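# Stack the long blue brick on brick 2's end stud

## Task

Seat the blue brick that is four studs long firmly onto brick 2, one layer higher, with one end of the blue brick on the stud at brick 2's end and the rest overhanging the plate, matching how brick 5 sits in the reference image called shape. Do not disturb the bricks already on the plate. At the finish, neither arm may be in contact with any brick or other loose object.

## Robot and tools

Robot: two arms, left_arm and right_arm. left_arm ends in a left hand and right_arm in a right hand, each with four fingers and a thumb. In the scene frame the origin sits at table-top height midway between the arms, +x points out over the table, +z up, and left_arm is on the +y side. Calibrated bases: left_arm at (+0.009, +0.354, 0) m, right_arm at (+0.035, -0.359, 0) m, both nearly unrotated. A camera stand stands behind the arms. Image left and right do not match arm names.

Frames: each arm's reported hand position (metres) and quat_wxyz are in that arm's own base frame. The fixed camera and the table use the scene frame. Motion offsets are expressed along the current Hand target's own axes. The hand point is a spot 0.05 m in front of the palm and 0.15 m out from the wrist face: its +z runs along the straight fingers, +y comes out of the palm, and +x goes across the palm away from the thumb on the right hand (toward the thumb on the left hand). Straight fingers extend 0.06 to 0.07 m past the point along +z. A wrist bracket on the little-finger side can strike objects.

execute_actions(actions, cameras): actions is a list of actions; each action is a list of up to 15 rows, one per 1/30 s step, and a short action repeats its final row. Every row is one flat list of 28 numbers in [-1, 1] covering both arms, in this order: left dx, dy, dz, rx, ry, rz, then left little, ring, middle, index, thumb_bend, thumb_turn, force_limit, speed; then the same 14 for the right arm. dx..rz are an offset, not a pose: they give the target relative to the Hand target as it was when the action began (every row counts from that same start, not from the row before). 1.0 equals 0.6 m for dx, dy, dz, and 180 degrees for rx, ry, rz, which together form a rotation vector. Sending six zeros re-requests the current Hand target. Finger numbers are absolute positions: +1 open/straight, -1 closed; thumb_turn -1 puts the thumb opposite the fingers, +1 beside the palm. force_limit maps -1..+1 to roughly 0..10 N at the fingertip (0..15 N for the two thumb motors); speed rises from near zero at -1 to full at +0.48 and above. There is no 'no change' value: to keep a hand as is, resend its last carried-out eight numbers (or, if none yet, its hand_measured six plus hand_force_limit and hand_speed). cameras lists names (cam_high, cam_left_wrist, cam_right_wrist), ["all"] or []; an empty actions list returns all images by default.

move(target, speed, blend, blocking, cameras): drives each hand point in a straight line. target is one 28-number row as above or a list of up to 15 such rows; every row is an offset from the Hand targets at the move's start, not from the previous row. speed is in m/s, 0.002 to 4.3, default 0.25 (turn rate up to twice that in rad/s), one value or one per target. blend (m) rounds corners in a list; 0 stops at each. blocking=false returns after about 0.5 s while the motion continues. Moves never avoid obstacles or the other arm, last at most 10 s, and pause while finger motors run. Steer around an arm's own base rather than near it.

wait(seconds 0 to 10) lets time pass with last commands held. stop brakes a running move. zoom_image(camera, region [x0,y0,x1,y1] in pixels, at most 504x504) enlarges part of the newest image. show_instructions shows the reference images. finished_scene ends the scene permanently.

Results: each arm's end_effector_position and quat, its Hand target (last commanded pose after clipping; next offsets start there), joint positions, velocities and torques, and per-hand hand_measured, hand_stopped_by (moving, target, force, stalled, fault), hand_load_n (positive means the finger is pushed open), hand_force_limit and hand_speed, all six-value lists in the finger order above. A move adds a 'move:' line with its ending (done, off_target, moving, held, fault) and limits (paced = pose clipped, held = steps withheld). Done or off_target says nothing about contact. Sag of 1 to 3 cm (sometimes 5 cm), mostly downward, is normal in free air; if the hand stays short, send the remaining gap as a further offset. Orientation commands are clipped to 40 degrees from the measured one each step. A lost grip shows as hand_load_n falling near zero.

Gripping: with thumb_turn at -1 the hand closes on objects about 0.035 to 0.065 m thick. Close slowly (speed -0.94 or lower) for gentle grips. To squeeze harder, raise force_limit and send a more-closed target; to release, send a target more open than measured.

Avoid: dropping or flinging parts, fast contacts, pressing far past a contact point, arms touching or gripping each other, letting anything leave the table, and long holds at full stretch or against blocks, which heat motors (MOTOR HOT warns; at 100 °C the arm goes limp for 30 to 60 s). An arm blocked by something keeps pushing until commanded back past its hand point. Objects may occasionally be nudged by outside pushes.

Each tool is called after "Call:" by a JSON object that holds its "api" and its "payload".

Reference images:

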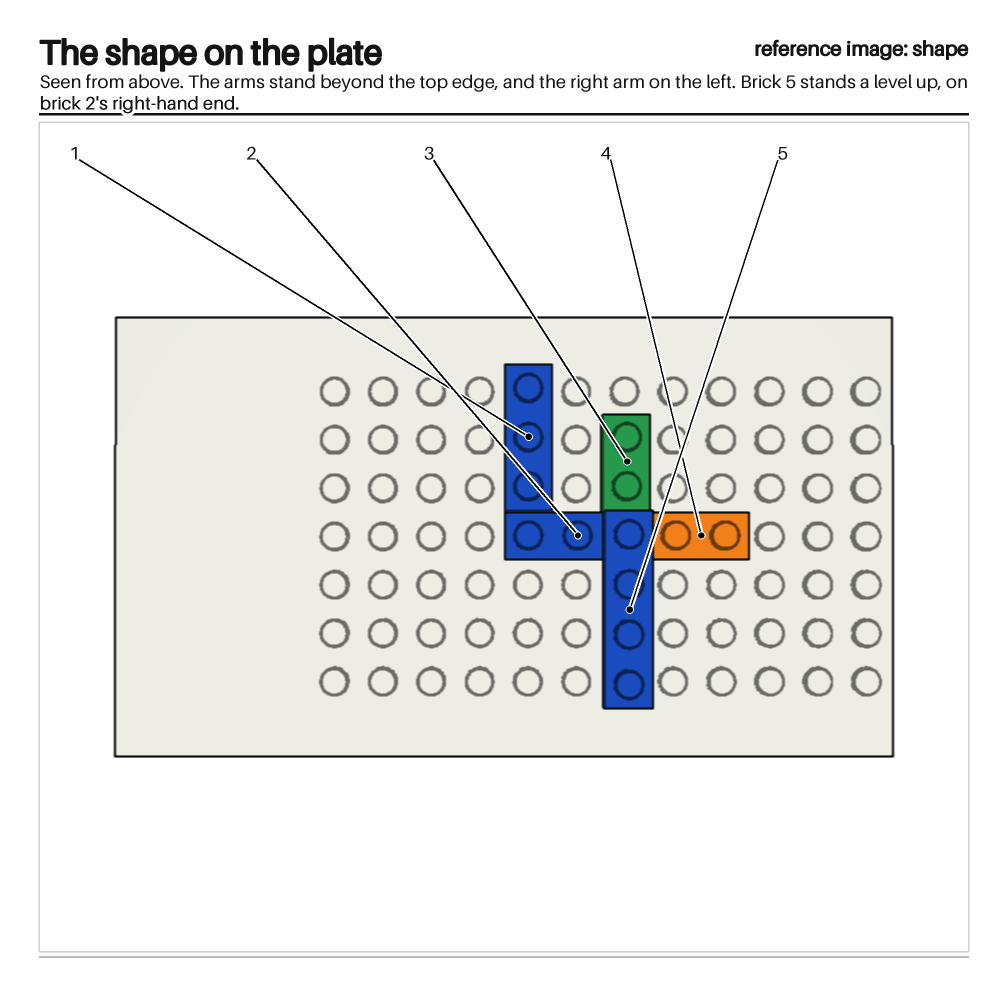

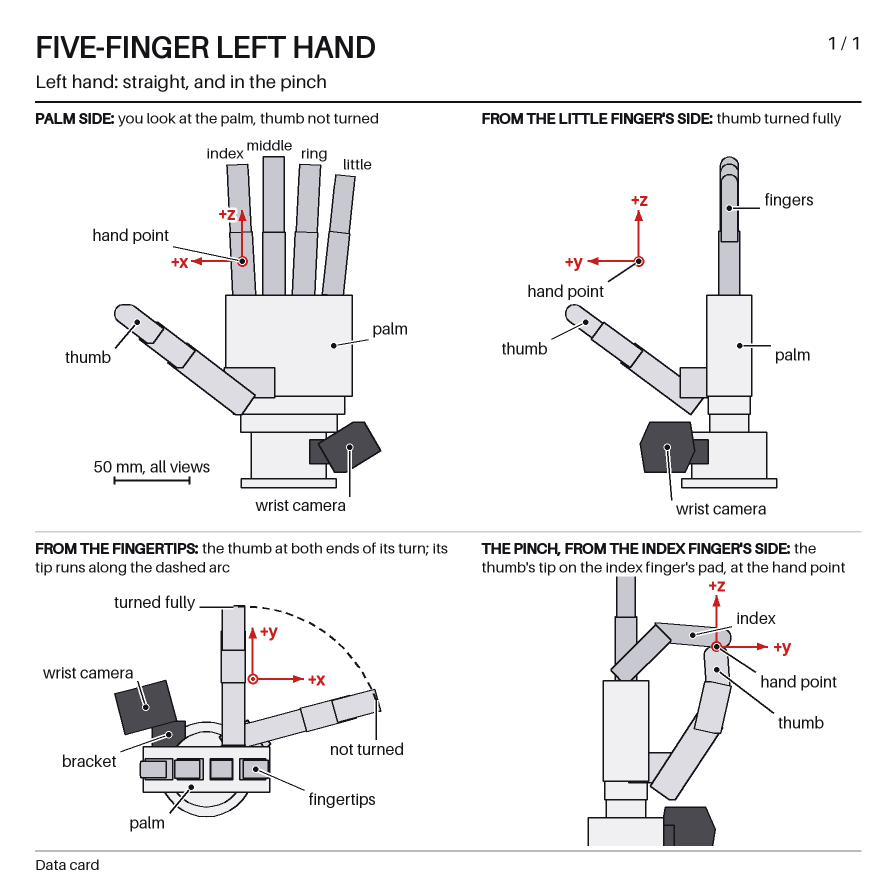

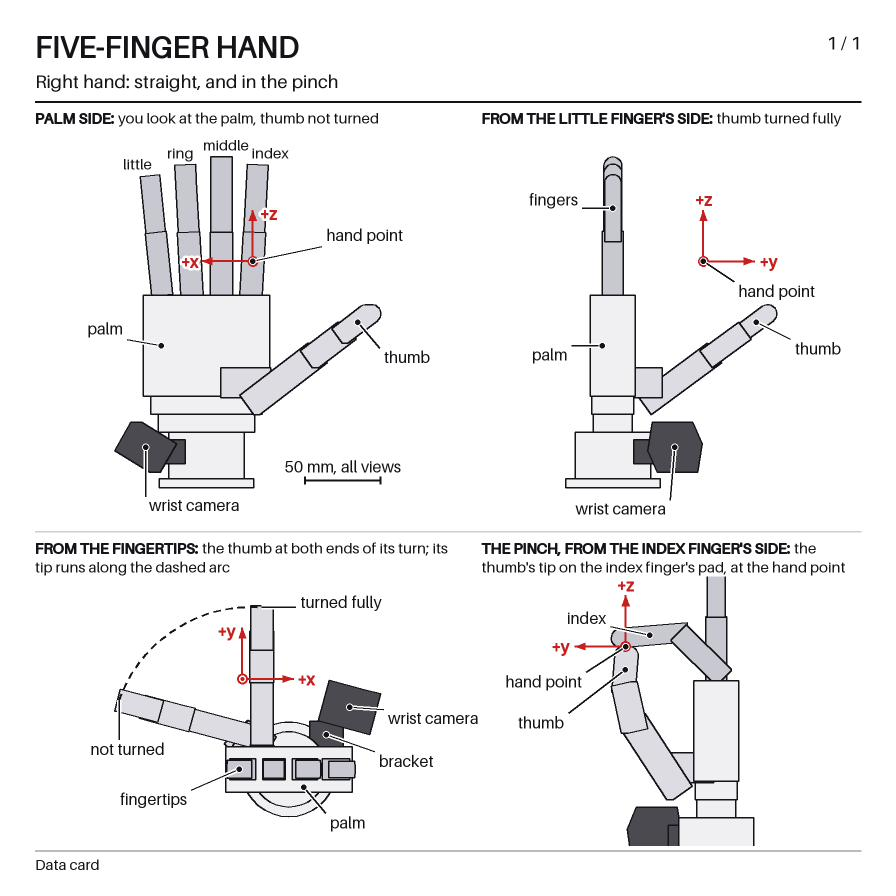

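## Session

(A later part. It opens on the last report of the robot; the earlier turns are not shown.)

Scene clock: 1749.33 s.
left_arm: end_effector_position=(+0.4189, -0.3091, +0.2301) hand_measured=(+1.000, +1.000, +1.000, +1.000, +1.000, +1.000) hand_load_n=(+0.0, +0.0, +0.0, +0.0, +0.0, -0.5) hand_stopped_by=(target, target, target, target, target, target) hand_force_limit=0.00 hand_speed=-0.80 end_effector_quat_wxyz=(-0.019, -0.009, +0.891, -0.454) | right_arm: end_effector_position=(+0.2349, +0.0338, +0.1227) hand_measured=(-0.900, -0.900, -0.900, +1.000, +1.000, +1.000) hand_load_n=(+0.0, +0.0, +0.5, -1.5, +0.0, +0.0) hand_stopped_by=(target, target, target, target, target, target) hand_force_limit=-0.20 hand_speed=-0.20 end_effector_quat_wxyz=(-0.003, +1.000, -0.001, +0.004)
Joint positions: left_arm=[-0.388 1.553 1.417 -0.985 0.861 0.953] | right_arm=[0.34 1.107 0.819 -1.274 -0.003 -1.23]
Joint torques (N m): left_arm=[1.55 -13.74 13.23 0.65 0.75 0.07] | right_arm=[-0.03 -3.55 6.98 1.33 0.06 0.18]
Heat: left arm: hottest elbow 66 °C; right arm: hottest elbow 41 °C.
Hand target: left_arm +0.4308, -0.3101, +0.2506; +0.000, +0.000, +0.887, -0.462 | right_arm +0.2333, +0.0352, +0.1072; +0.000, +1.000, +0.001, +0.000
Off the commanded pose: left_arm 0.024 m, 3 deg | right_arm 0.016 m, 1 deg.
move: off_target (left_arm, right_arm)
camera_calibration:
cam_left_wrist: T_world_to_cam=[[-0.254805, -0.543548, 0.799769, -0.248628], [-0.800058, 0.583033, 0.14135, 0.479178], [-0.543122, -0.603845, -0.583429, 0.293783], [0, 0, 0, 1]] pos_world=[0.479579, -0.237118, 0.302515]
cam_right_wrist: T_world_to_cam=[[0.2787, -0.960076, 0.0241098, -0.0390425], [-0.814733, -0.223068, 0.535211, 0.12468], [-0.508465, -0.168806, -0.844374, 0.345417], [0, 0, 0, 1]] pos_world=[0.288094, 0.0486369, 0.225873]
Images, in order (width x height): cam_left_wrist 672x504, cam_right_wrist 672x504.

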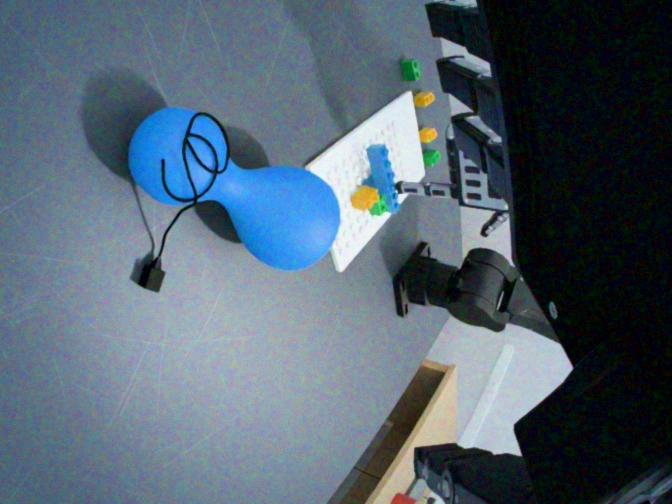

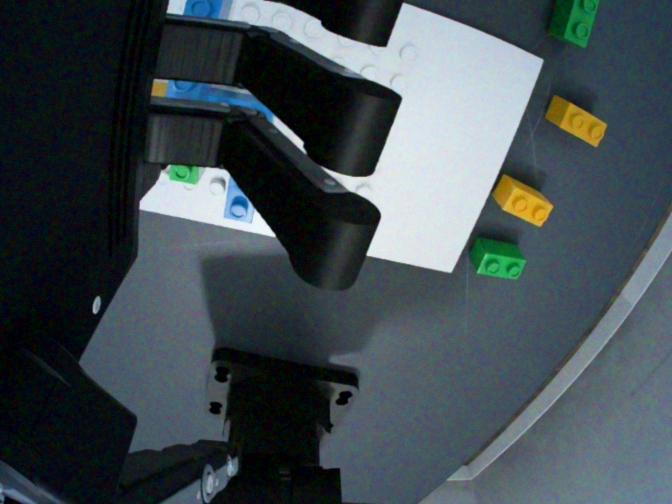

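Call:
{"api": "move", "payload": {"target": [0,0,0,0,0,0,1,1,1,1,1,1,0,-0.8,0,0,0.0167,0,0,0,-0.9,-0.9,-0.9,1,1,1,-0.2,-0.2], "speed": 0.04, "cameras": ["cam_left_wrist"]}}

Call:
{"api": "zoom_image", "payload": {"camera": "cam_left_wrist", "region": [360, 130, 480, 250]}}

Scene clock: 1755.73 s.
left_arm: end_effector_position=(+0.4189, -0.3091, +0.2301) hand_measured=(+1.000, +1.000, +1.000, +1.000, +1.000, +1.000) hand_load_n=(+0.0, +0.0, +0.0, +0.0, -0.5, +0.0) hand_stopped_by=(target, target, target, target, target, target) hand_force_limit=0.00 hand_speed=-0.80 end_effector_quat_wxyz=(-0.019, -0.009, +0.891, -0.454) | right_arm: end_effector_position=(+0.2353, +0.0335, +0.1216) hand_measured=(-0.900, -0.900, -0.900, +1.000, +1.000, +1.000) hand_load_n=(+0.0, +0.0, +0.0, -2.5, +0.0, +0.5) hand_stopped_by=(target, target, target, target, target, target) hand_force_limit=-0.20 hand_speed=-0.20 end_effector_quat_wxyz=(-0.004, +1.000, -0.001, +0.010)
Joint positions: left_arm=[-0.388 1.553 1.417 -0.985 0.861 0.953] | right_arm=[0.34 1.099 0.812 -1.263 0 -1.23]
Joint torques (N m): left_arm=[1.55 -13.8 13.2 0.58 0.74 0.07] | right_arm=[0.09 -2.37 5.83 1.99 -0.02 0.18]
Heat: left arm: hottest elbow 66 °C; right arm: hottest elbow 40 °C.
Hand target: left_arm +0.4308, -0.3101, +0.2506; +0.000, +0.000, +0.887, -0.462 | right_arm +0.2334, +0.0352, +0.0971; +0.000, +1.000, +0.001, +0.000
Off the commanded pose: left_arm 0.024 m, 3 deg | right_arm 0.025 m, 1 deg.
move: off_target (left_arm, right_arm)
camera_calibration:
cam_left_wrist: T_world_to_cam=[[-0.254805, -0.543548, 0.799769, -0.248628], [-0.800058, 0.583033, 0.14135, 0.479178], [-0.543122, -0.603845, -0.583429, 0.293783], [0, 0, 0, 1]] pos_world=[0.479579, -0.237118, 0.302515]
Images, in order (width x height): cam_left_wrist 672x504.

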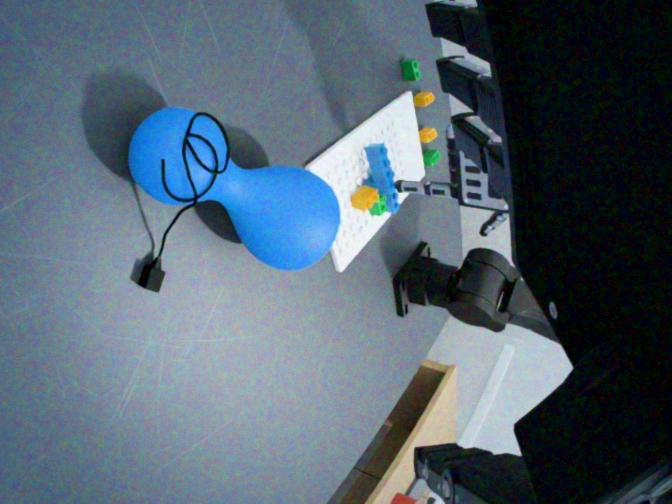

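Scaled by 4.200 from the camera's 672x504 image, which has a finer 960x720 frame.

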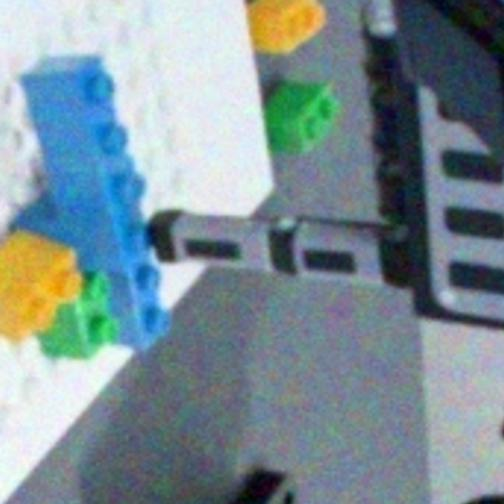

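Call:
{"api": "move", "payload": {"target": [0,0,0,0,0,0,1,1,1,1,1,1,0,-0.8,0,0,-0.11,0,0,0,-0.9,-0.9,-0.9,1,1,1,-0.2,-0.2], "speed": 0.1, "cameras": ["cam_left_wrist"]}}

Call:
{"api": "zoom_image", "payload": {"camera": "cam_left_wrist", "region": [360, 130, 480, 250]}}

Scene clock: 1804.00 s.
left_arm: end_effector_position=(+0.4189, -0.3091, +0.2301) hand_measured=(+1.000, +1.000, +1.000, +1.000, +1.000, +1.000) hand_load_n=(+0.0, +0.0, +0.0, +0.0, +0.0, +0.0) hand_stopped_by=(target, target, target, target, target, target) hand_force_limit=0.00 hand_speed=-0.80 end_effector_quat_wxyz=(-0.019, -0.009, +0.891, -0.454) | right_arm: end_effector_position=(+0.2216, +0.0286, +0.1469) hand_measured=(-0.900, -0.900, -0.900, +1.000, +1.000, +1.000) hand_load_n=(+0.0, +0.0, +0.0, +0.0, +0.0, +0.0) hand_stopped_by=(target, target, target, target, target, target) hand_force_limit=-0.20 hand_speed=-0.20 end_effector_quat_wxyz=(+0.007, +1.000, -0.001, -0.019)
Joint positions: left_arm=[-0.388 1.553 1.417 -0.985 0.861 0.953] | right_arm=[0.34 1.087 0.864 -1.387 0 -1.23]
Joint torques (N m): left_arm=[1.79 -13.86 13.24 0.59 0.75 0.07] | right_arm=[-0.03 -4.89 13.78 -0.73 -0.04 0.16]
Heat: left arm: hottest elbow 66 °C; right arm: hottest elbow 36 °C.
Hand target: left_arm +0.4308, -0.3101, +0.2506; +0.000, +0.000, +0.887, -0.462 | right_arm +0.2334, +0.0351, +0.1631; +0.000, +1.000, +0.001, +0.000
Off the commanded pose: left_arm 0.024 m, 3 deg | right_arm 0.021 m, 2 deg.
move: off_target (left_arm, right_arm)
camera_calibration:
cam_left_wrist: T_world_to_cam=[[-0.254805, -0.543548, 0.799769, -0.248628], [-0.800058, 0.583033, 0.14135, 0.479178], [-0.543122, -0.603845, -0.583429, 0.293783], [0, 0, 0, 1]] pos_world=[0.479579, -0.237118, 0.302515]
Images, in order (width x height): cam_left_wrist 672x504.

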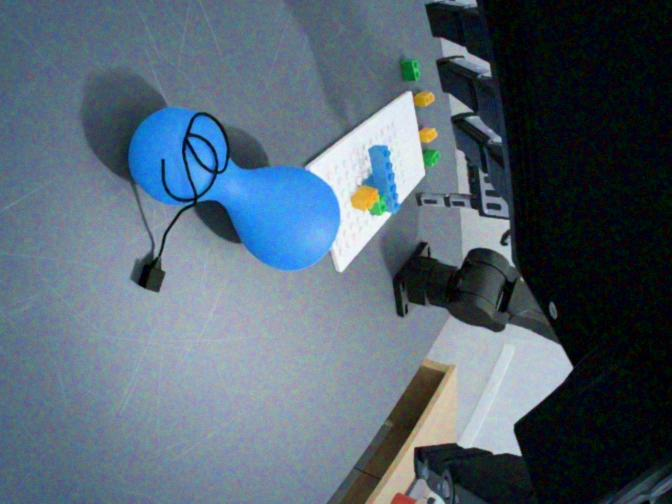

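Scaled by 4.200 from the camera's 672x504 image, which has a finer 960x720 frame.

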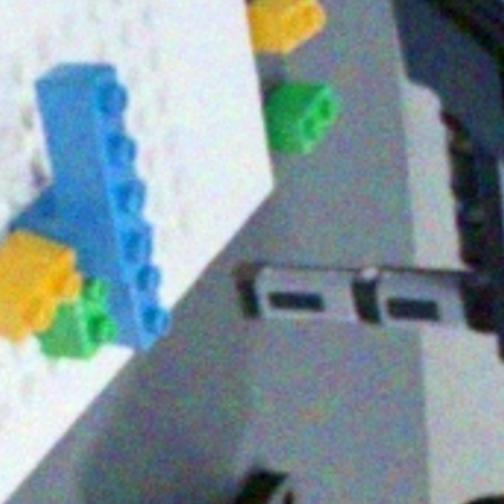

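Call:
{"api": "move", "payload": {"target": [[0,0,0,0,0,0,1,1,1,1,1,1,0,-0.8,0,0,0,0,0,0,0.9,0.9,0.9,1,1,1,-0.2,-0.1],[0,0,0,0,0,0,1,1,1,1,1,1,0,-0.8,-0.0057,-0.0798,0.0552,0.3506,0,0,1,1,1,1,1,1,-0.2,-0.1]], "speed": 0.15, "cameras": ["cam_left_wrist","cam_right_wrist"]}}

Call:
{"api": "zoom_image", "payload": {"camera": "cam_right_wrist", "region": [380, 40, 600, 280]}}

Scene clock: 1822.10 s.
left_arm: end_effector_position=(+0.4189, -0.3091, +0.2301) hand_measured=(+1.000, +1.000, +1.000, +1.000, +1.000, +1.000) hand_load_n=(+0.0, +0.0, +0.0, +0.0, +0.0, +0.0) hand_stopped_by=(target, target, target, target, target, target) hand_force_limit=0.00 hand_speed=-0.80 end_effector_quat_wxyz=(-0.019, -0.009, +0.891, -0.454) | right_arm: end_effector_position=(+0.2327, +0.0843, +0.1330) hand_measured=(+1.000, +1.000, +1.000, +1.000, +1.000, +1.000) hand_load_n=(+0.0, +0.0, +0.0, +0.0, +0.0, +0.0) hand_stopped_by=(target, target, target, target, target, target) hand_force_limit=-0.20 hand_speed=-0.10 end_effector_quat_wxyz=(-0.519, +0.854, +0.010, +0.008)
Joint positions: left_arm=[-0.388 1.553 1.417 -0.985 0.861 0.953] | right_arm=[-0.225 1.212 0.767 -1.526 -1.047 -2.052]
Joint torques (N m): left_arm=[1.49 -13.92 13.23 0.62 0.74 0.07] | right_arm=[-1.44 -4.01 7.92 -1.36 -0.9 0.07]
Heat: left arm: hottest elbow 67 °C; right arm: hottest elbow 41 °C.
Hand target: left_arm +0.4308, -0.3101, +0.2506; +0.000, +0.000, +0.887, -0.462 | right_arm +0.2299, +0.0830, +0.1300; -0.523, +0.852, +0.001, +0.000
Off the commanded pose: left_arm 0.024 m, 3 deg | right_arm 0.004 m, 1 deg.
move: off_target (left_arm)
camera_calibration:
cam_left_wrist: T_world_to_cam=[[-0.254805, -0.543548, 0.799769, -0.248628], [-0.800058, 0.583033, 0.14135, 0.479178], [-0.543122, -0.603845, -0.583429, 0.293783], [0, 0, 0, 1]] pos_world=[0.479579, -0.237118, 0.302515]
cam_right_wrist: T_world_to_cam=[[0.303872, -0.46326, -0.832498, 0.0760085], [-0.805853, -0.591094, 0.0347792, 0.224117], [-0.508196, 0.660302, -0.552936, 0.252865], [0, 0, 0, 1]] pos_world=[0.286013, 0.000718159, 0.195301]
Images, in order (width x height): cam_left_wrist 672x504, cam_right_wrist 672x504.

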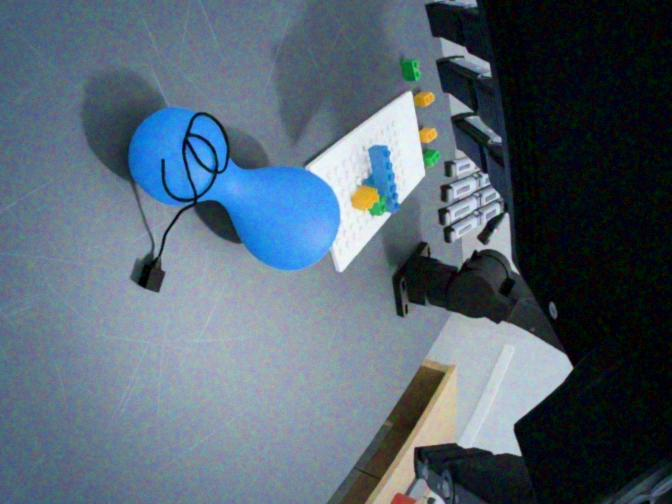

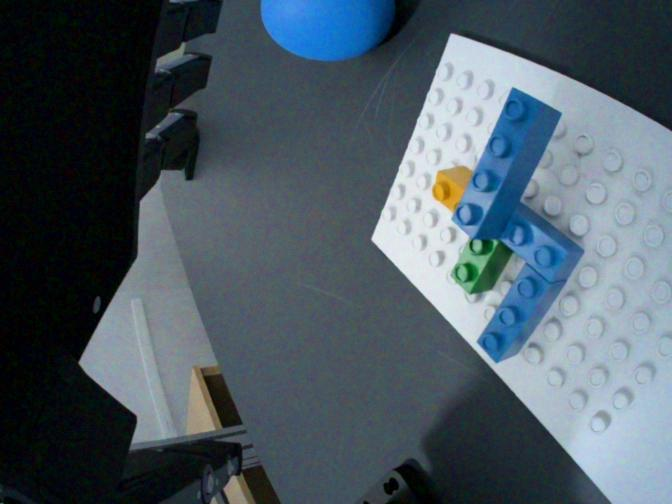

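Scaled by 2.100 from the camera's 672x504 image, which has a finer 960x720 frame.

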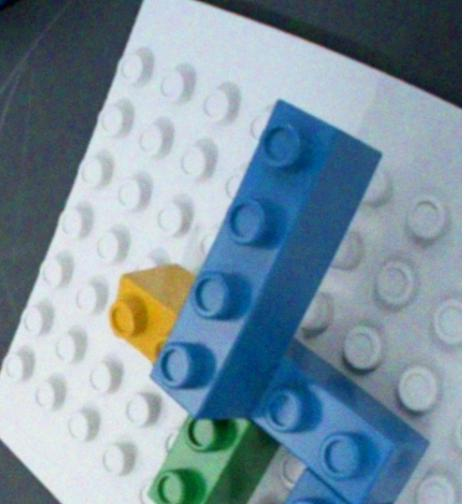

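Call:
{"api": "zoom_image", "payload": {"camera": "cam_right_wrist", "region": [430, 75, 590, 255]}}

Call:
{"api": "zoom_image", "payload": {"camera": "cam_right_wrist", "region": [430, 205, 590, 385]}}

Scaled by 2.800 from the camera's 672x504 image, which has a finer 960x720 frame.

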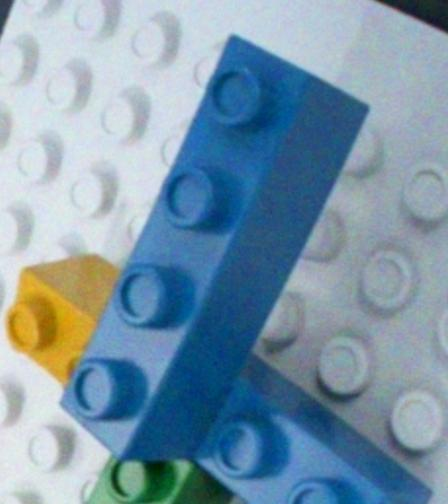

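Scaled by 2.800 from the camera's 672x504 image, which has a finer 960x720 frame.

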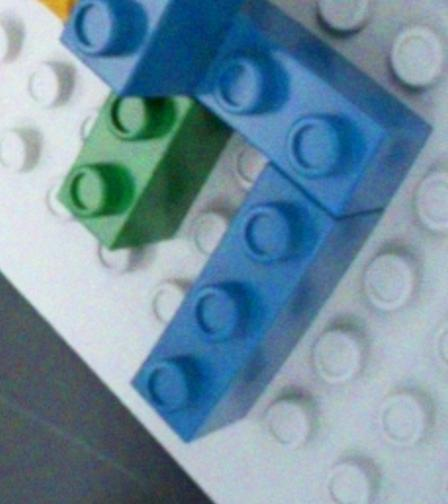

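Call:
{"api": "zoom_image", "payload": {"camera": "cam_right_wrist", "region": [400, 130, 520, 260]}}

Scaled by 3.877 from the camera's 672x504 image, which has a finer 960x720 frame.

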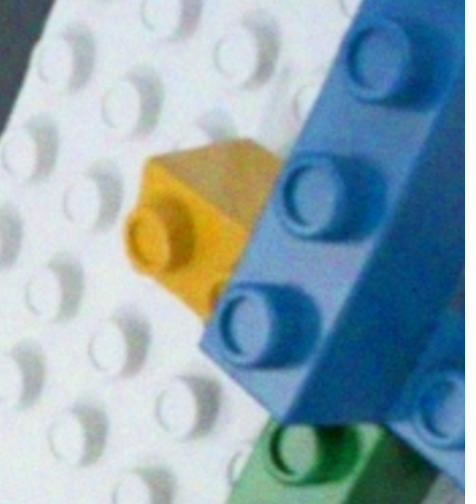

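Call:
{"api": "wait", "payload": {"seconds": 0.1, "cameras": ["all"]}}

Call:
{"api": "zoom_image", "payload": {"camera": "cam_high", "region": [300, 180, 400, 248]}}

Call:
{"api": "zoom_image", "payload": {"camera": "cam_left_wrist", "region": [330, 130, 430, 230]}}

Scene clock: 1914.43 s.
left_arm: end_effector_position=(+0.4189, -0.3091, +0.2301) hand_measured=(+1.000, +1.000, +1.000, +1.000, +1.000, +1.000) hand_load_n=(+0.0, +0.0, +0.0, +0.0, +0.0, -0.5) hand_stopped_by=(target, target, target, target, target, target) hand_force_limit=0.00 hand_speed=-0.80 end_effector_quat_wxyz=(-0.019, -0.009, +0.891, -0.454) | right_arm: end_effector_position=(+0.2327, +0.0843, +0.1330) hand_measured=(+1.000, +1.000, +1.000, +1.000, +1.000, +1.000) hand_load_n=(+0.0, +0.0, +0.0, +0.0, +0.0, -0.5) hand_stopped_by=(target, target, target, target, target, target) hand_force_limit=-0.20 hand_speed=-0.10 end_effector_quat_wxyz=(-0.519, +0.854, +0.010, +0.008)
Joint positions: left_arm=[-0.388 1.553 1.417 -0.985 0.861 0.953] | right_arm=[-0.225 1.212 0.767 -1.526 -1.047 -2.052]
Joint torques (N m): left_arm=[1.61 -13.74 13.23 0.57 0.74 0.07] | right_arm=[-1.44 -4.13 7.98 -1.32 -0.9 0.07]
Heat: left arm: hottest elbow 67 °C; right arm: hottest elbow 37 °C.
Hand target: left_arm +0.4308, -0.3101, +0.2506; +0.000, +0.000, +0.887, -0.462 | right_arm +0.2299, +0.0830, +0.1300; -0.523, +0.852, +0.001, +0.000
Off the commanded pose: left_arm 0.024 m, 3 deg | right_arm 0.004 m, 1 deg.
wait: 0.10 s; at rest from the start
camera_calibration:
cam_left_wrist: T_world_to_cam=[[-0.254805, -0.543548, 0.799769, -0.248628], [-0.800058, 0.583033, 0.14135, 0.479178], [-0.543122, -0.603845, -0.583429, 0.293783], [0, 0, 0, 1]] pos_world=[0.479579, -0.237118, 0.302515]
cam_right_wrist: T_world_to_cam=[[0.303872, -0.46326, -0.832498, 0.0760085], [-0.805853, -0.591094, 0.0347792, 0.224117], [-0.508196, 0.660302, -0.552936, 0.252865], [0, 0, 0, 1]] pos_world=[0.286013, 0.000718159, 0.195301]

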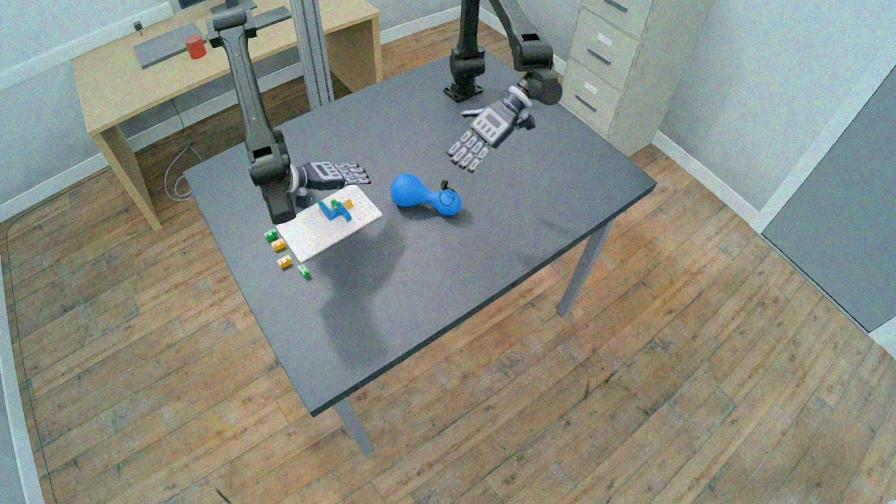

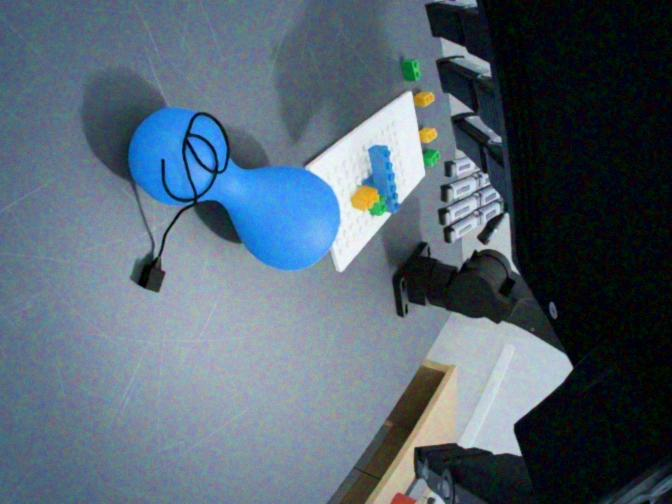

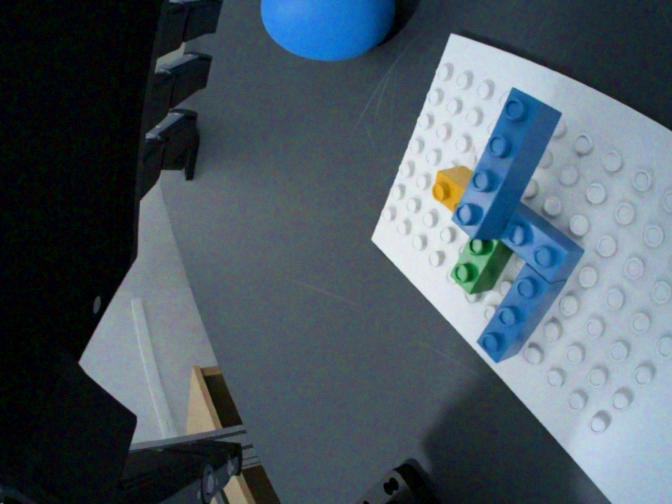

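Scaled by 5.040.

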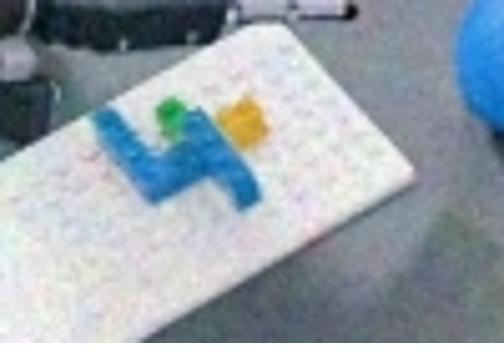

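Scaled by 5.040 from the camera's 672x504 image, which has a finer 960x720 frame.

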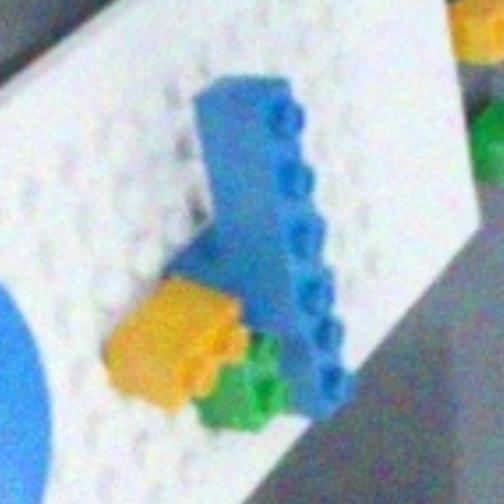

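Call:
{"api": "move", "payload": {"target": [0,0,0,0,0,0,1,1,1,1,1,1,0,-0.8,-0.0167,0.018,0.0933,0,0,0,1,1,1,1,1,1,-0.2,-0.1], "speed": 0.12, "cameras": ["cam_right_wrist"]}}

Call:
{"api": "zoom_image", "payload": {"camera": "cam_right_wrist", "region": [320, 150, 520, 350]}}

Scene clock: 1949.70 s.
left_arm: end_effector_position=(+0.4189, -0.3091, +0.2301) hand_measured=(+1.000, +1.000, +1.000, +1.000, +1.000, +1.000) hand_load_n=(+0.0, +0.0, +0.0, -0.5, +0.0, +0.0) hand_stopped_by=(target, target, target, target, target, target) hand_force_limit=0.00 hand_speed=-0.80 end_effector_quat_wxyz=(-0.019, -0.009, +0.891, -0.454) | right_arm: end_effector_position=(+0.2225, +0.1260, +0.0965) hand_measured=(+1.000, +1.000, +1.000, +1.000, +1.000, +1.000) hand_load_n=(+0.0, +0.0, +0.0, +0.0, +0.0, -0.5) hand_stopped_by=(target, target, target, target, target, target) hand_force_limit=-0.20 hand_speed=-0.10 end_effector_quat_wxyz=(-0.526, +0.851, -0.004, +0.000)
Joint positions: left_arm=[-0.388 1.553 1.417 -0.985 0.861 0.953] | right_arm=[-0.081 1.171 0.633 -1.184 -1.101 -1.737]
Joint torques (N m): left_arm=[1.61 -13.98 13.24 0.55 0.74 0.06] | right_arm=[0.15 -5.19 7.76 -0.09 -0.69 0.22]
Heat: left arm: hottest elbow 67 °C; right arm: hottest elbow 37 °C.
Hand target: left_arm +0.4308, -0.3101, +0.2506; +0.000, +0.000, +0.887, -0.462 | right_arm +0.2198, +0.1280, +0.0951; -0.523, +0.852, +0.000, +0.000
Off the commanded pose: left_arm 0.024 m, 3 deg | right_arm 0.004 m, 1 deg.
move: off_target (left_arm)
camera_calibration:
cam_right_wrist: T_world_to_cam=[[0.274673, -0.455408, -0.846852, 0.0748222], [-0.813528, -0.579558, 0.0478019, 0.240848], [-0.512569, 0.675808, -0.529676, 0.19668], [0, 0, 0, 1]] pos_world=[0.276197, 0.0407419, 0.156027]
Images, in order (width x height): cam_right_wrist 672x504.

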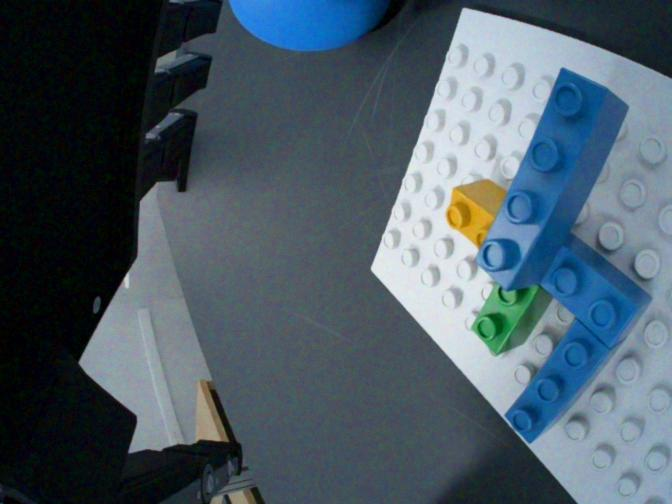

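Scaled by 2.520 from the camera's 672x504 image, which has a finer 960x720 frame.

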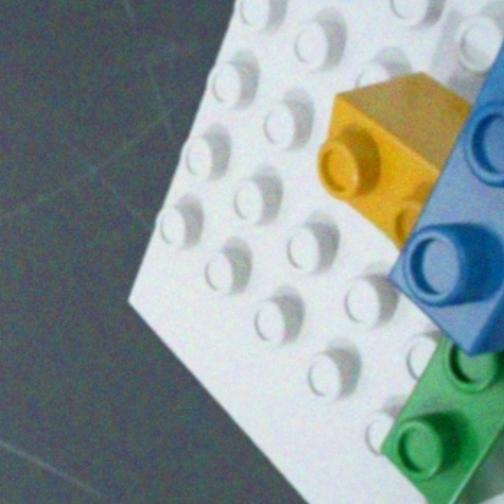

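Call:
{"api": "move", "payload": {"target": [[0,0,0,0,0,0,1,1,1,1,1,1,0,-0.8,0,-0.0665,-0.0712,0,0,0,1,1,1,1,1,1,-0.2,-0.1],[0,0,0,0,0,0,1,1,1,1,1,1,0,-0.8,0.0412,-0.0497,-0.1337,-0.3506,0,0,1,1,1,1,1,1,-0.2,-0.1],[0,0,0,0,0,0,1,1,1,1,1,1,0,-0.8,0.0412,-0.0497,-0.1337,-0.3506,0,0,-0.9,-0.9,-0.9,1,1,1,-0.2,0]], "speed": 0.15, "cameras": ["cam_left_wrist"]}}

Call:
{"api": "zoom_image", "payload": {"camera": "cam_left_wrist", "region": [340, 130, 460, 250]}}

Scene clock: 2033.90 s.
left_arm: end_effector_position=(+0.4189, -0.3091, +0.2301) hand_measured=(+1.000, +1.000, +1.000, +1.000, +1.000, +1.000) hand_load_n=(+0.0, -0.5, +0.0, +0.0, +0.0, -0.5) hand_stopped_by=(target, target, target, target, target, target) hand_force_limit=0.00 hand_speed=-0.80 end_effector_quat_wxyz=(-0.019, -0.009, +0.891, -0.454) | right_arm: end_effector_position=(+0.2320, +0.0617, +0.1450) hand_measured=(-0.900, -0.900, -0.900, +1.000, +1.000, +1.000) hand_load_n=(+0.0, +0.0, +0.0, +0.0, +0.0, +0.0) hand_stopped_by=(target, target, target, target, target, target) hand_force_limit=-0.20 hand_speed=0.00 end_effector_quat_wxyz=(+0.003, +1.000, -0.001, -0.011)
Joint positions: left_arm=[-0.388 1.553 1.417 -0.985 0.861 0.953] | right_arm=[0.433 1.139 0.899 -1.354 -0.004 -1.136]
Joint torques (N m): left_arm=[1.61 -13.86 13.24 0.62 0.74 0.06] | right_arm=[0.03 -4.48 14 -0.68 0.13 0.21]
Heat: left arm: hottest elbow 68 °C; right arm: hottest elbow 38 °C.
Hand target: left_arm +0.4308, -0.3101, +0.2506; +0.000, +0.000, +0.887, -0.462 | right_arm +0.2445, +0.0700, +0.1580; +0.000, +1.000, +0.001, +0.000
Off the commanded pose: left_arm 0.024 m, 3 deg | right_arm 0.020 m, 1 deg.
move: off_target (left_arm, right_arm); target 3's new numbers were sent with right_arm's hand 0.020 m and 1 deg from that target
camera_calibration:
cam_left_wrist: T_world_to_cam=[[-0.254805, -0.543548, 0.799769, -0.248628], [-0.800058, 0.583033, 0.14135, 0.479178], [-0.543122, -0.603845, -0.583429, 0.293783], [0, 0, 0, 1]] pos_world=[0.479579, -0.237118, 0.302515]
Images, in order (width x height): cam_left_wrist 672x504.

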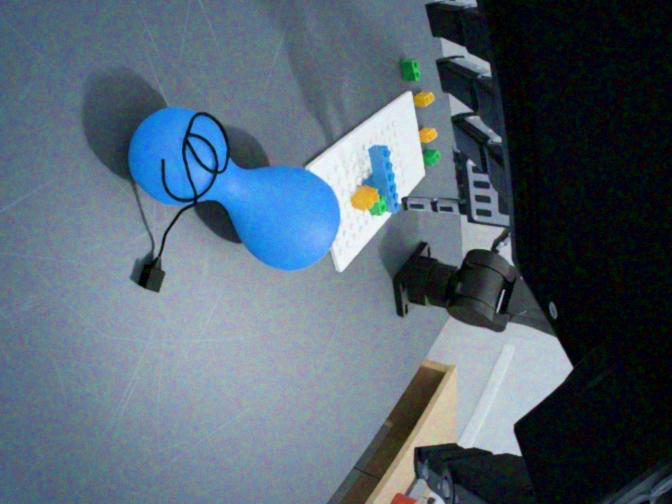

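Scaled by 4.200 from the camera's 672x504 image, which has a finer 960x720 frame.

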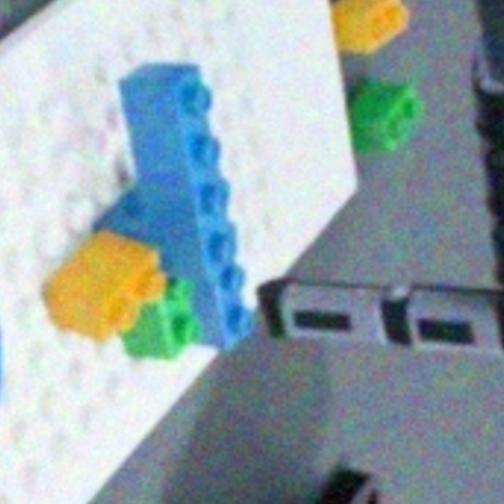

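Call:
{"api": "move", "payload": {"target": [0,0,0,0,0,0,1,1,1,1,1,1,0,-0.8,0.0003,0,0.06,0,0,0,-0.9,-0.9,-0.9,1,1,1,-0.2,0], "speed": 0.08, "cameras": ["cam_left_wrist"]}}

Call:
{"api": "zoom_image", "payload": {"camera": "cam_left_wrist", "region": [340, 130, 460, 250]}}

Scene clock: 2046.10 s.
left_arm: end_effector_position=(+0.4189, -0.3091, +0.2301) hand_measured=(+1.000, +1.000, +1.000, +1.000, +1.000, +1.000) hand_load_n=(+0.0, +0.0, +0.0, +0.0, +0.0, -0.5) hand_stopped_by=(target, target, target, target, target, target) hand_force_limit=0.00 hand_speed=-0.80 end_effector_quat_wxyz=(-0.019, -0.009, +0.891, -0.454) | right_arm: end_effector_position=(+0.2450, +0.0677, +0.1275) hand_measured=(-0.900, -0.900, -0.900, +1.000, +1.000, +1.000) hand_load_n=(+0.0, +0.0, +0.0, -0.5, +0.0, +0.0) hand_stopped_by=(target, target, target, target, target, target) hand_force_limit=-0.20 hand_speed=0.00 end_effector_quat_wxyz=(-0.003, +1.000, -0.001, +0.003)
Joint positions: left_arm=[-0.388 1.553 1.417 -0.985 0.861 0.953] | right_arm=[0.433 1.168 0.878 -1.272 -0.004 -1.136]
Joint torques (N m): left_arm=[1.73 -13.98 13.23 0.57 0.74 0.08] | right_arm=[-0.15 -4.42 9.07 0.18 0.14 0.19]
Heat: left arm: hottest elbow 68 °C; right arm: hottest elbow 40 °C.
Hand target: left_arm +0.4308, -0.3101, +0.2506; +0.000, +0.000, +0.887, -0.462 | right_arm +0.2447, +0.0700, +0.1219; +0.000, +1.000, +0.001, +0.000
Off the commanded pose: left_arm 0.024 m, 3 deg | right_arm 0.006 m, 1 deg.
move: off_target (left_arm)
camera_calibration:
cam_left_wrist: T_world_to_cam=[[-0.254805, -0.543548, 0.799769, -0.248628], [-0.800058, 0.583033, 0.14135, 0.479178], [-0.543122, -0.603845, -0.583429, 0.293783], [0, 0, 0, 1]] pos_world=[0.479579, -0.237118, 0.302515]
Images, in order (width x height): cam_left_wrist 672x504.

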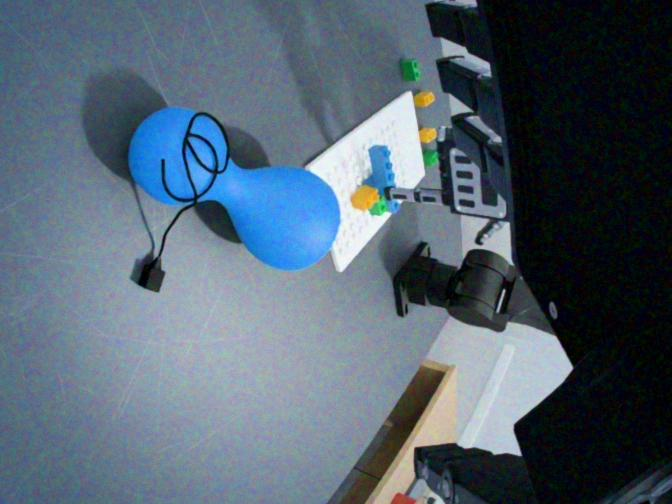

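Scaled by 4.200 from the camera's 672x504 image, which has a finer 960x720 frame.

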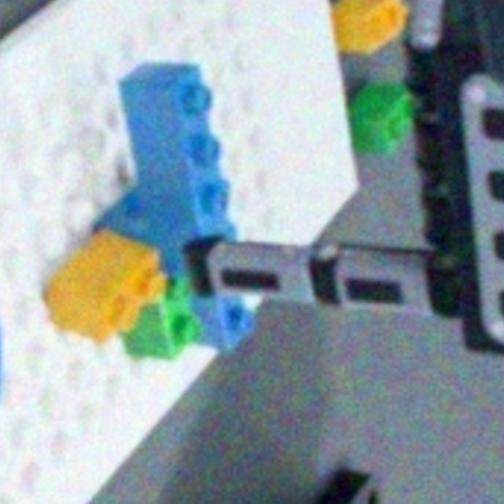

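Call:
{"api": "move", "payload": {"target": [0,0,0,0,0,0,1,1,1,1,1,1,0,-0.8,-0.0033,0.001,0.0283,0,0,0,-0.9,-0.9,-0.9,1,1,1,-0.2,0], "speed": 0.05, "cameras": ["cam_left_wrist"]}}

Call:
{"api": "zoom_image", "payload": {"camera": "cam_left_wrist", "region": [340, 130, 460, 250]}}

Scene clock: 2055.63 s.
left_arm: end_effector_position=(+0.4189, -0.3091, +0.2301) hand_measured=(+1.000, +1.000, +1.000, +1.000, +1.000, +1.000) hand_load_n=(+0.0, +0.0, +0.0, +0.0, +0.0, +0.0) hand_stopped_by=(target, target, target, target, target, target) hand_force_limit=0.00 hand_speed=-0.80 end_effector_quat_wxyz=(-0.019, -0.009, +0.891, -0.454) | right_arm: end_effector_position=(+0.2439, +0.0671, +0.1110) hand_measured=(-0.900, -0.900, -0.900, +1.000, +1.000, +1.000) hand_load_n=(+0.0, +0.0, +0.0, +0.0, +0.0, +0.0) hand_stopped_by=(target, target, target, target, target, target) hand_force_limit=-0.20 hand_speed=0.00 end_effector_quat_wxyz=(-0.004, +1.000, -0.001, +0.004)
Joint positions: left_arm=[-0.388 1.553 1.417 -0.985 0.861 0.953] | right_arm=[0.433 1.178 0.84 -1.223 -0.004 -1.136]
Joint torques (N m): left_arm=[1.79 -13.92 13.23 0.59 0.75 0.06] | right_arm=[0.03 -4.78 8.8 0.16 0.14 0.2]
Heat: left arm: hottest elbow 68 °C; right arm: hottest elbow 39 °C.
Hand target: left_arm +0.4308, -0.3101, +0.2506; +0.000, +0.000, +0.887, -0.462 | right_arm +0.2428, +0.0694, +0.1050; +0.000, +1.000, +0.000, +0.000
Off the commanded pose: left_arm 0.024 m, 3 deg | right_arm 0.007 m, 1 deg.
move: off_target (left_arm)
camera_calibration:
cam_left_wrist: T_world_to_cam=[[-0.254805, -0.543548, 0.799769, -0.248628], [-0.800058, 0.583033, 0.14135, 0.479178], [-0.543122, -0.603845, -0.583429, 0.293783], [0, 0, 0, 1]] pos_world=[0.479579, -0.237118, 0.302515]
Images, in order (width x height): cam_left_wrist 672x504.

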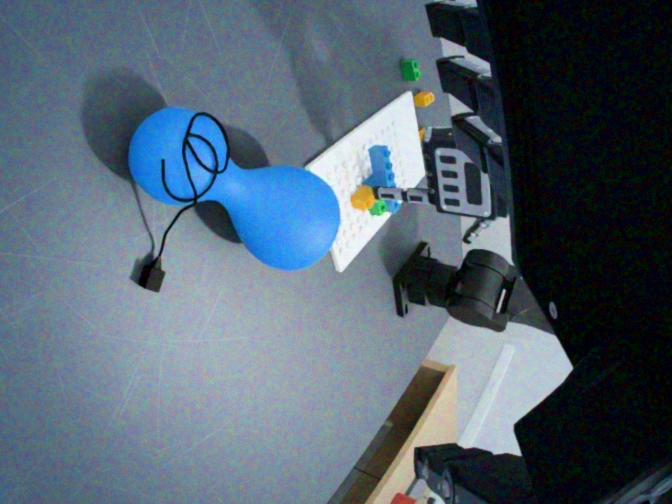

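Scaled by 4.200 from the camera's 672x504 image, which has a finer 960x720 frame.

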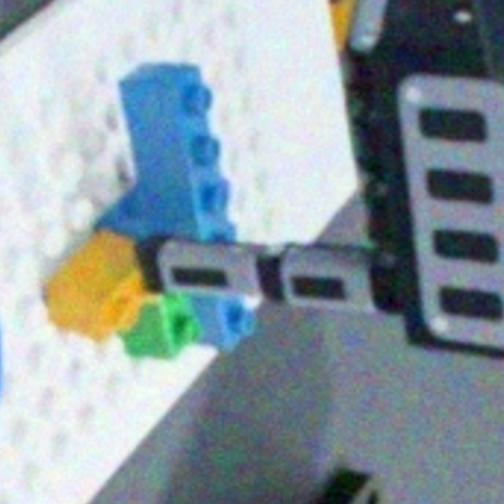

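Call:
{"api": "move", "payload": {"target": [[0,0,0,0,0,0,1,1,1,1,1,1,0,-0.8,0,0,-0.0583,0,0,0,-0.9,-0.9,-0.9,1,1,1,-0.2,0],[0,0,0,0,0,0,1,1,1,1,1,1,0,-0.8,-0.0567,0.002,-0.0583,0,0,0,-0.9,-0.9,-0.9,1,1,1,-0.2,0],[0,0,0,0,0,0,1,1,1,1,1,1,0,-0.8,-0.0567,0.002,-0.0133,0,0,0,-0.9,-0.9,-0.9,1,1,1,-0.2,0]], "speed": 0.08, "blend": [0.005,0.005,0], "cameras": ["cam_left_wrist"]}}

Call:
{"api": "zoom_image", "payload": {"camera": "cam_left_wrist", "region": [340, 130, 460, 250]}}

Scene clock: 2085.67 s.
left_arm: end_effector_position=(+0.4189, -0.3091, +0.2301) hand_measured=(+1.000, +1.000, +1.000, +1.000, +1.000, +1.000) hand_load_n=(+0.0, +0.0, +0.0, +0.0, +0.0, +0.0) hand_stopped_by=(target, target, target, target, target, target) hand_force_limit=0.00 hand_speed=-0.80 end_effector_quat_wxyz=(-0.019, -0.009, +0.891, -0.454) | right_arm: end_effector_position=(+0.2095, +0.0662, +0.1182) hand_measured=(-0.900, -0.900, -0.900, +1.000, +1.000, +1.000) hand_load_n=(+0.0, +0.0, +0.0, +0.0, -0.5, +0.0) hand_stopped_by=(target, target, target, target, target, target) hand_force_limit=-0.20 hand_speed=0.00 end_effector_quat_wxyz=(-0.004, +1.000, -0.001, +0.003)
Joint positions: left_arm=[-0.388 1.553 1.417 -0.985 0.861 0.953] | right_arm=[0.483 1.08 0.789 -1.271 -0.004 -1.087]
Joint torques (N m): left_arm=[1.79 -14.04 13.27 0.59 0.75 0.06] | right_arm=[0.26 -3.6 9.02 0.25 0.11 0.2]
Heat: left arm: hottest elbow 68 °C; right arm: hottest elbow 40 °C.
Hand target: left_arm +0.4308, -0.3101, +0.2506; +0.000, +0.000, +0.887, -0.462 | right_arm +0.2088, +0.0682, +0.1130; +0.000, +1.000, +0.001, +0.000
Off the commanded pose: left_arm 0.024 m, 3 deg | right_arm 0.006 m, 1 deg.
move: off_target (left_arm)
camera_calibration:
cam_left_wrist: T_world_to_cam=[[-0.254805, -0.543548, 0.799769, -0.248628], [-0.800058, 0.583033, 0.14135, 0.479178], [-0.543122, -0.603845, -0.583429, 0.293783], [0, 0, 0, 1]] pos_world=[0.479579, -0.237118, 0.302515]
Images, in order (width x height): cam_left_wrist 672x504.

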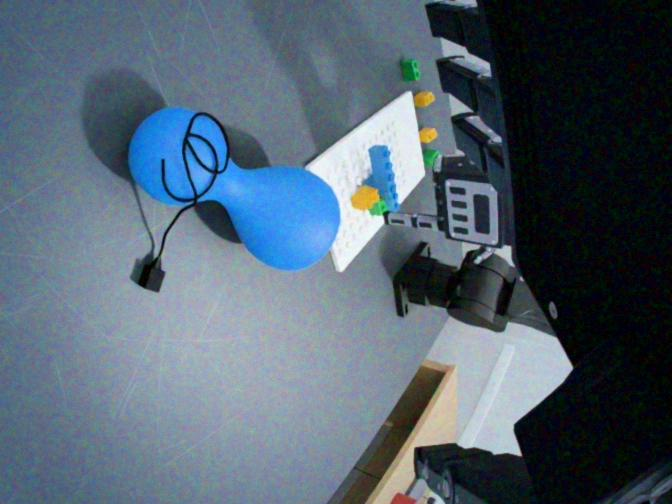

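Scaled by 4.200 from the camera's 672x504 image, which has a finer 960x720 frame.

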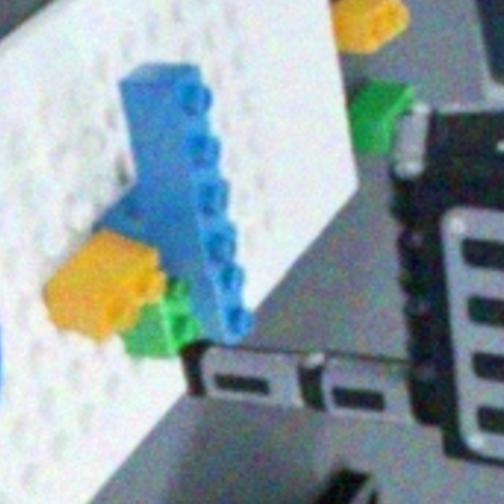

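Call:
{"api": "move", "payload": {"target": [0,0,0,0,0,0,1,1,1,1,1,1,0,-0.8,0,0,0.0442,0,0,0,-0.9,-0.9,-0.9,1,1,1,-0.2,0], "speed": 0.06, "cameras": ["cam_left_wrist"]}}

Call:
{"api": "zoom_image", "payload": {"camera": "cam_left_wrist", "region": [340, 130, 460, 250]}}

Scene clock: 2095.60 s.
left_arm: end_effector_position=(+0.4189, -0.3091, +0.2301) hand_measured=(+1.000, +1.000, +1.000, +1.000, +1.000, +1.000) hand_load_n=(+0.0, +0.0, +0.0, +0.0, -0.5, +0.0) hand_stopped_by=(target, target, target, target, target, target) hand_force_limit=0.00 hand_speed=-0.80 end_effector_quat_wxyz=(-0.019, -0.009, +0.891, -0.454) | right_arm: end_effector_position=(+0.2101, +0.0664, +0.0916) hand_measured=(-0.900, -0.900, -0.900, +1.000, +1.000, +1.000) hand_load_n=(+0.0, +0.0, +0.0, +0.0, +0.0, +0.0) hand_stopped_by=(target, target, target, target, target, target) hand_force_limit=-0.20 hand_speed=0.00 end_effector_quat_wxyz=(-0.004, +1.000, -0.001, +0.003)
Joint positions: left_arm=[-0.388 1.553 1.417 -0.985 0.861 0.953] | right_arm=[0.483 1.11 0.736 -1.188 -0.004 -1.087]
Joint torques (N m): left_arm=[1.85 -13.86 13.22 0.59 0.75 0.07] | right_arm=[0.09 -3.66 8.7 0.21 0.12 0.21]
Heat: left arm: hottest elbow 68 °C; right arm: hottest elbow 39 °C.
Hand target: left_arm +0.4308, -0.3101, +0.2506; +0.000, +0.000, +0.887, -0.462 | right_arm +0.2088, +0.0682, +0.0864; +0.000, +1.000, +0.001, +0.000
Off the commanded pose: left_arm 0.024 m, 3 deg | right_arm 0.006 m, 1 deg.
move: off_target (left_arm)
camera_calibration:
cam_left_wrist: T_world_to_cam=[[-0.254805, -0.543548, 0.799769, -0.248628], [-0.800058, 0.583033, 0.14135, 0.479178], [-0.543122, -0.603845, -0.583429, 0.293783], [0, 0, 0, 1]] pos_world=[0.479579, -0.237118, 0.302515]
Images, in order (width x height): cam_left_wrist 672x504.

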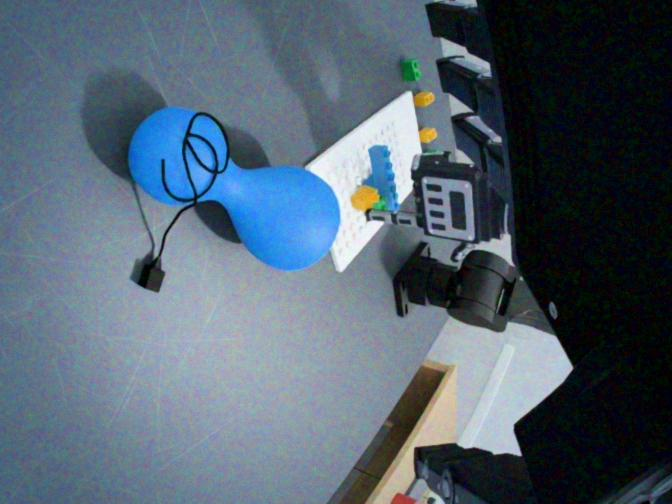

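Scaled by 4.200 from the camera's 672x504 image, which has a finer 960x720 frame.

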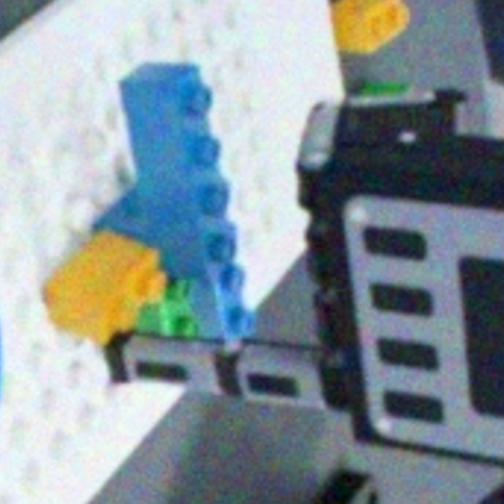

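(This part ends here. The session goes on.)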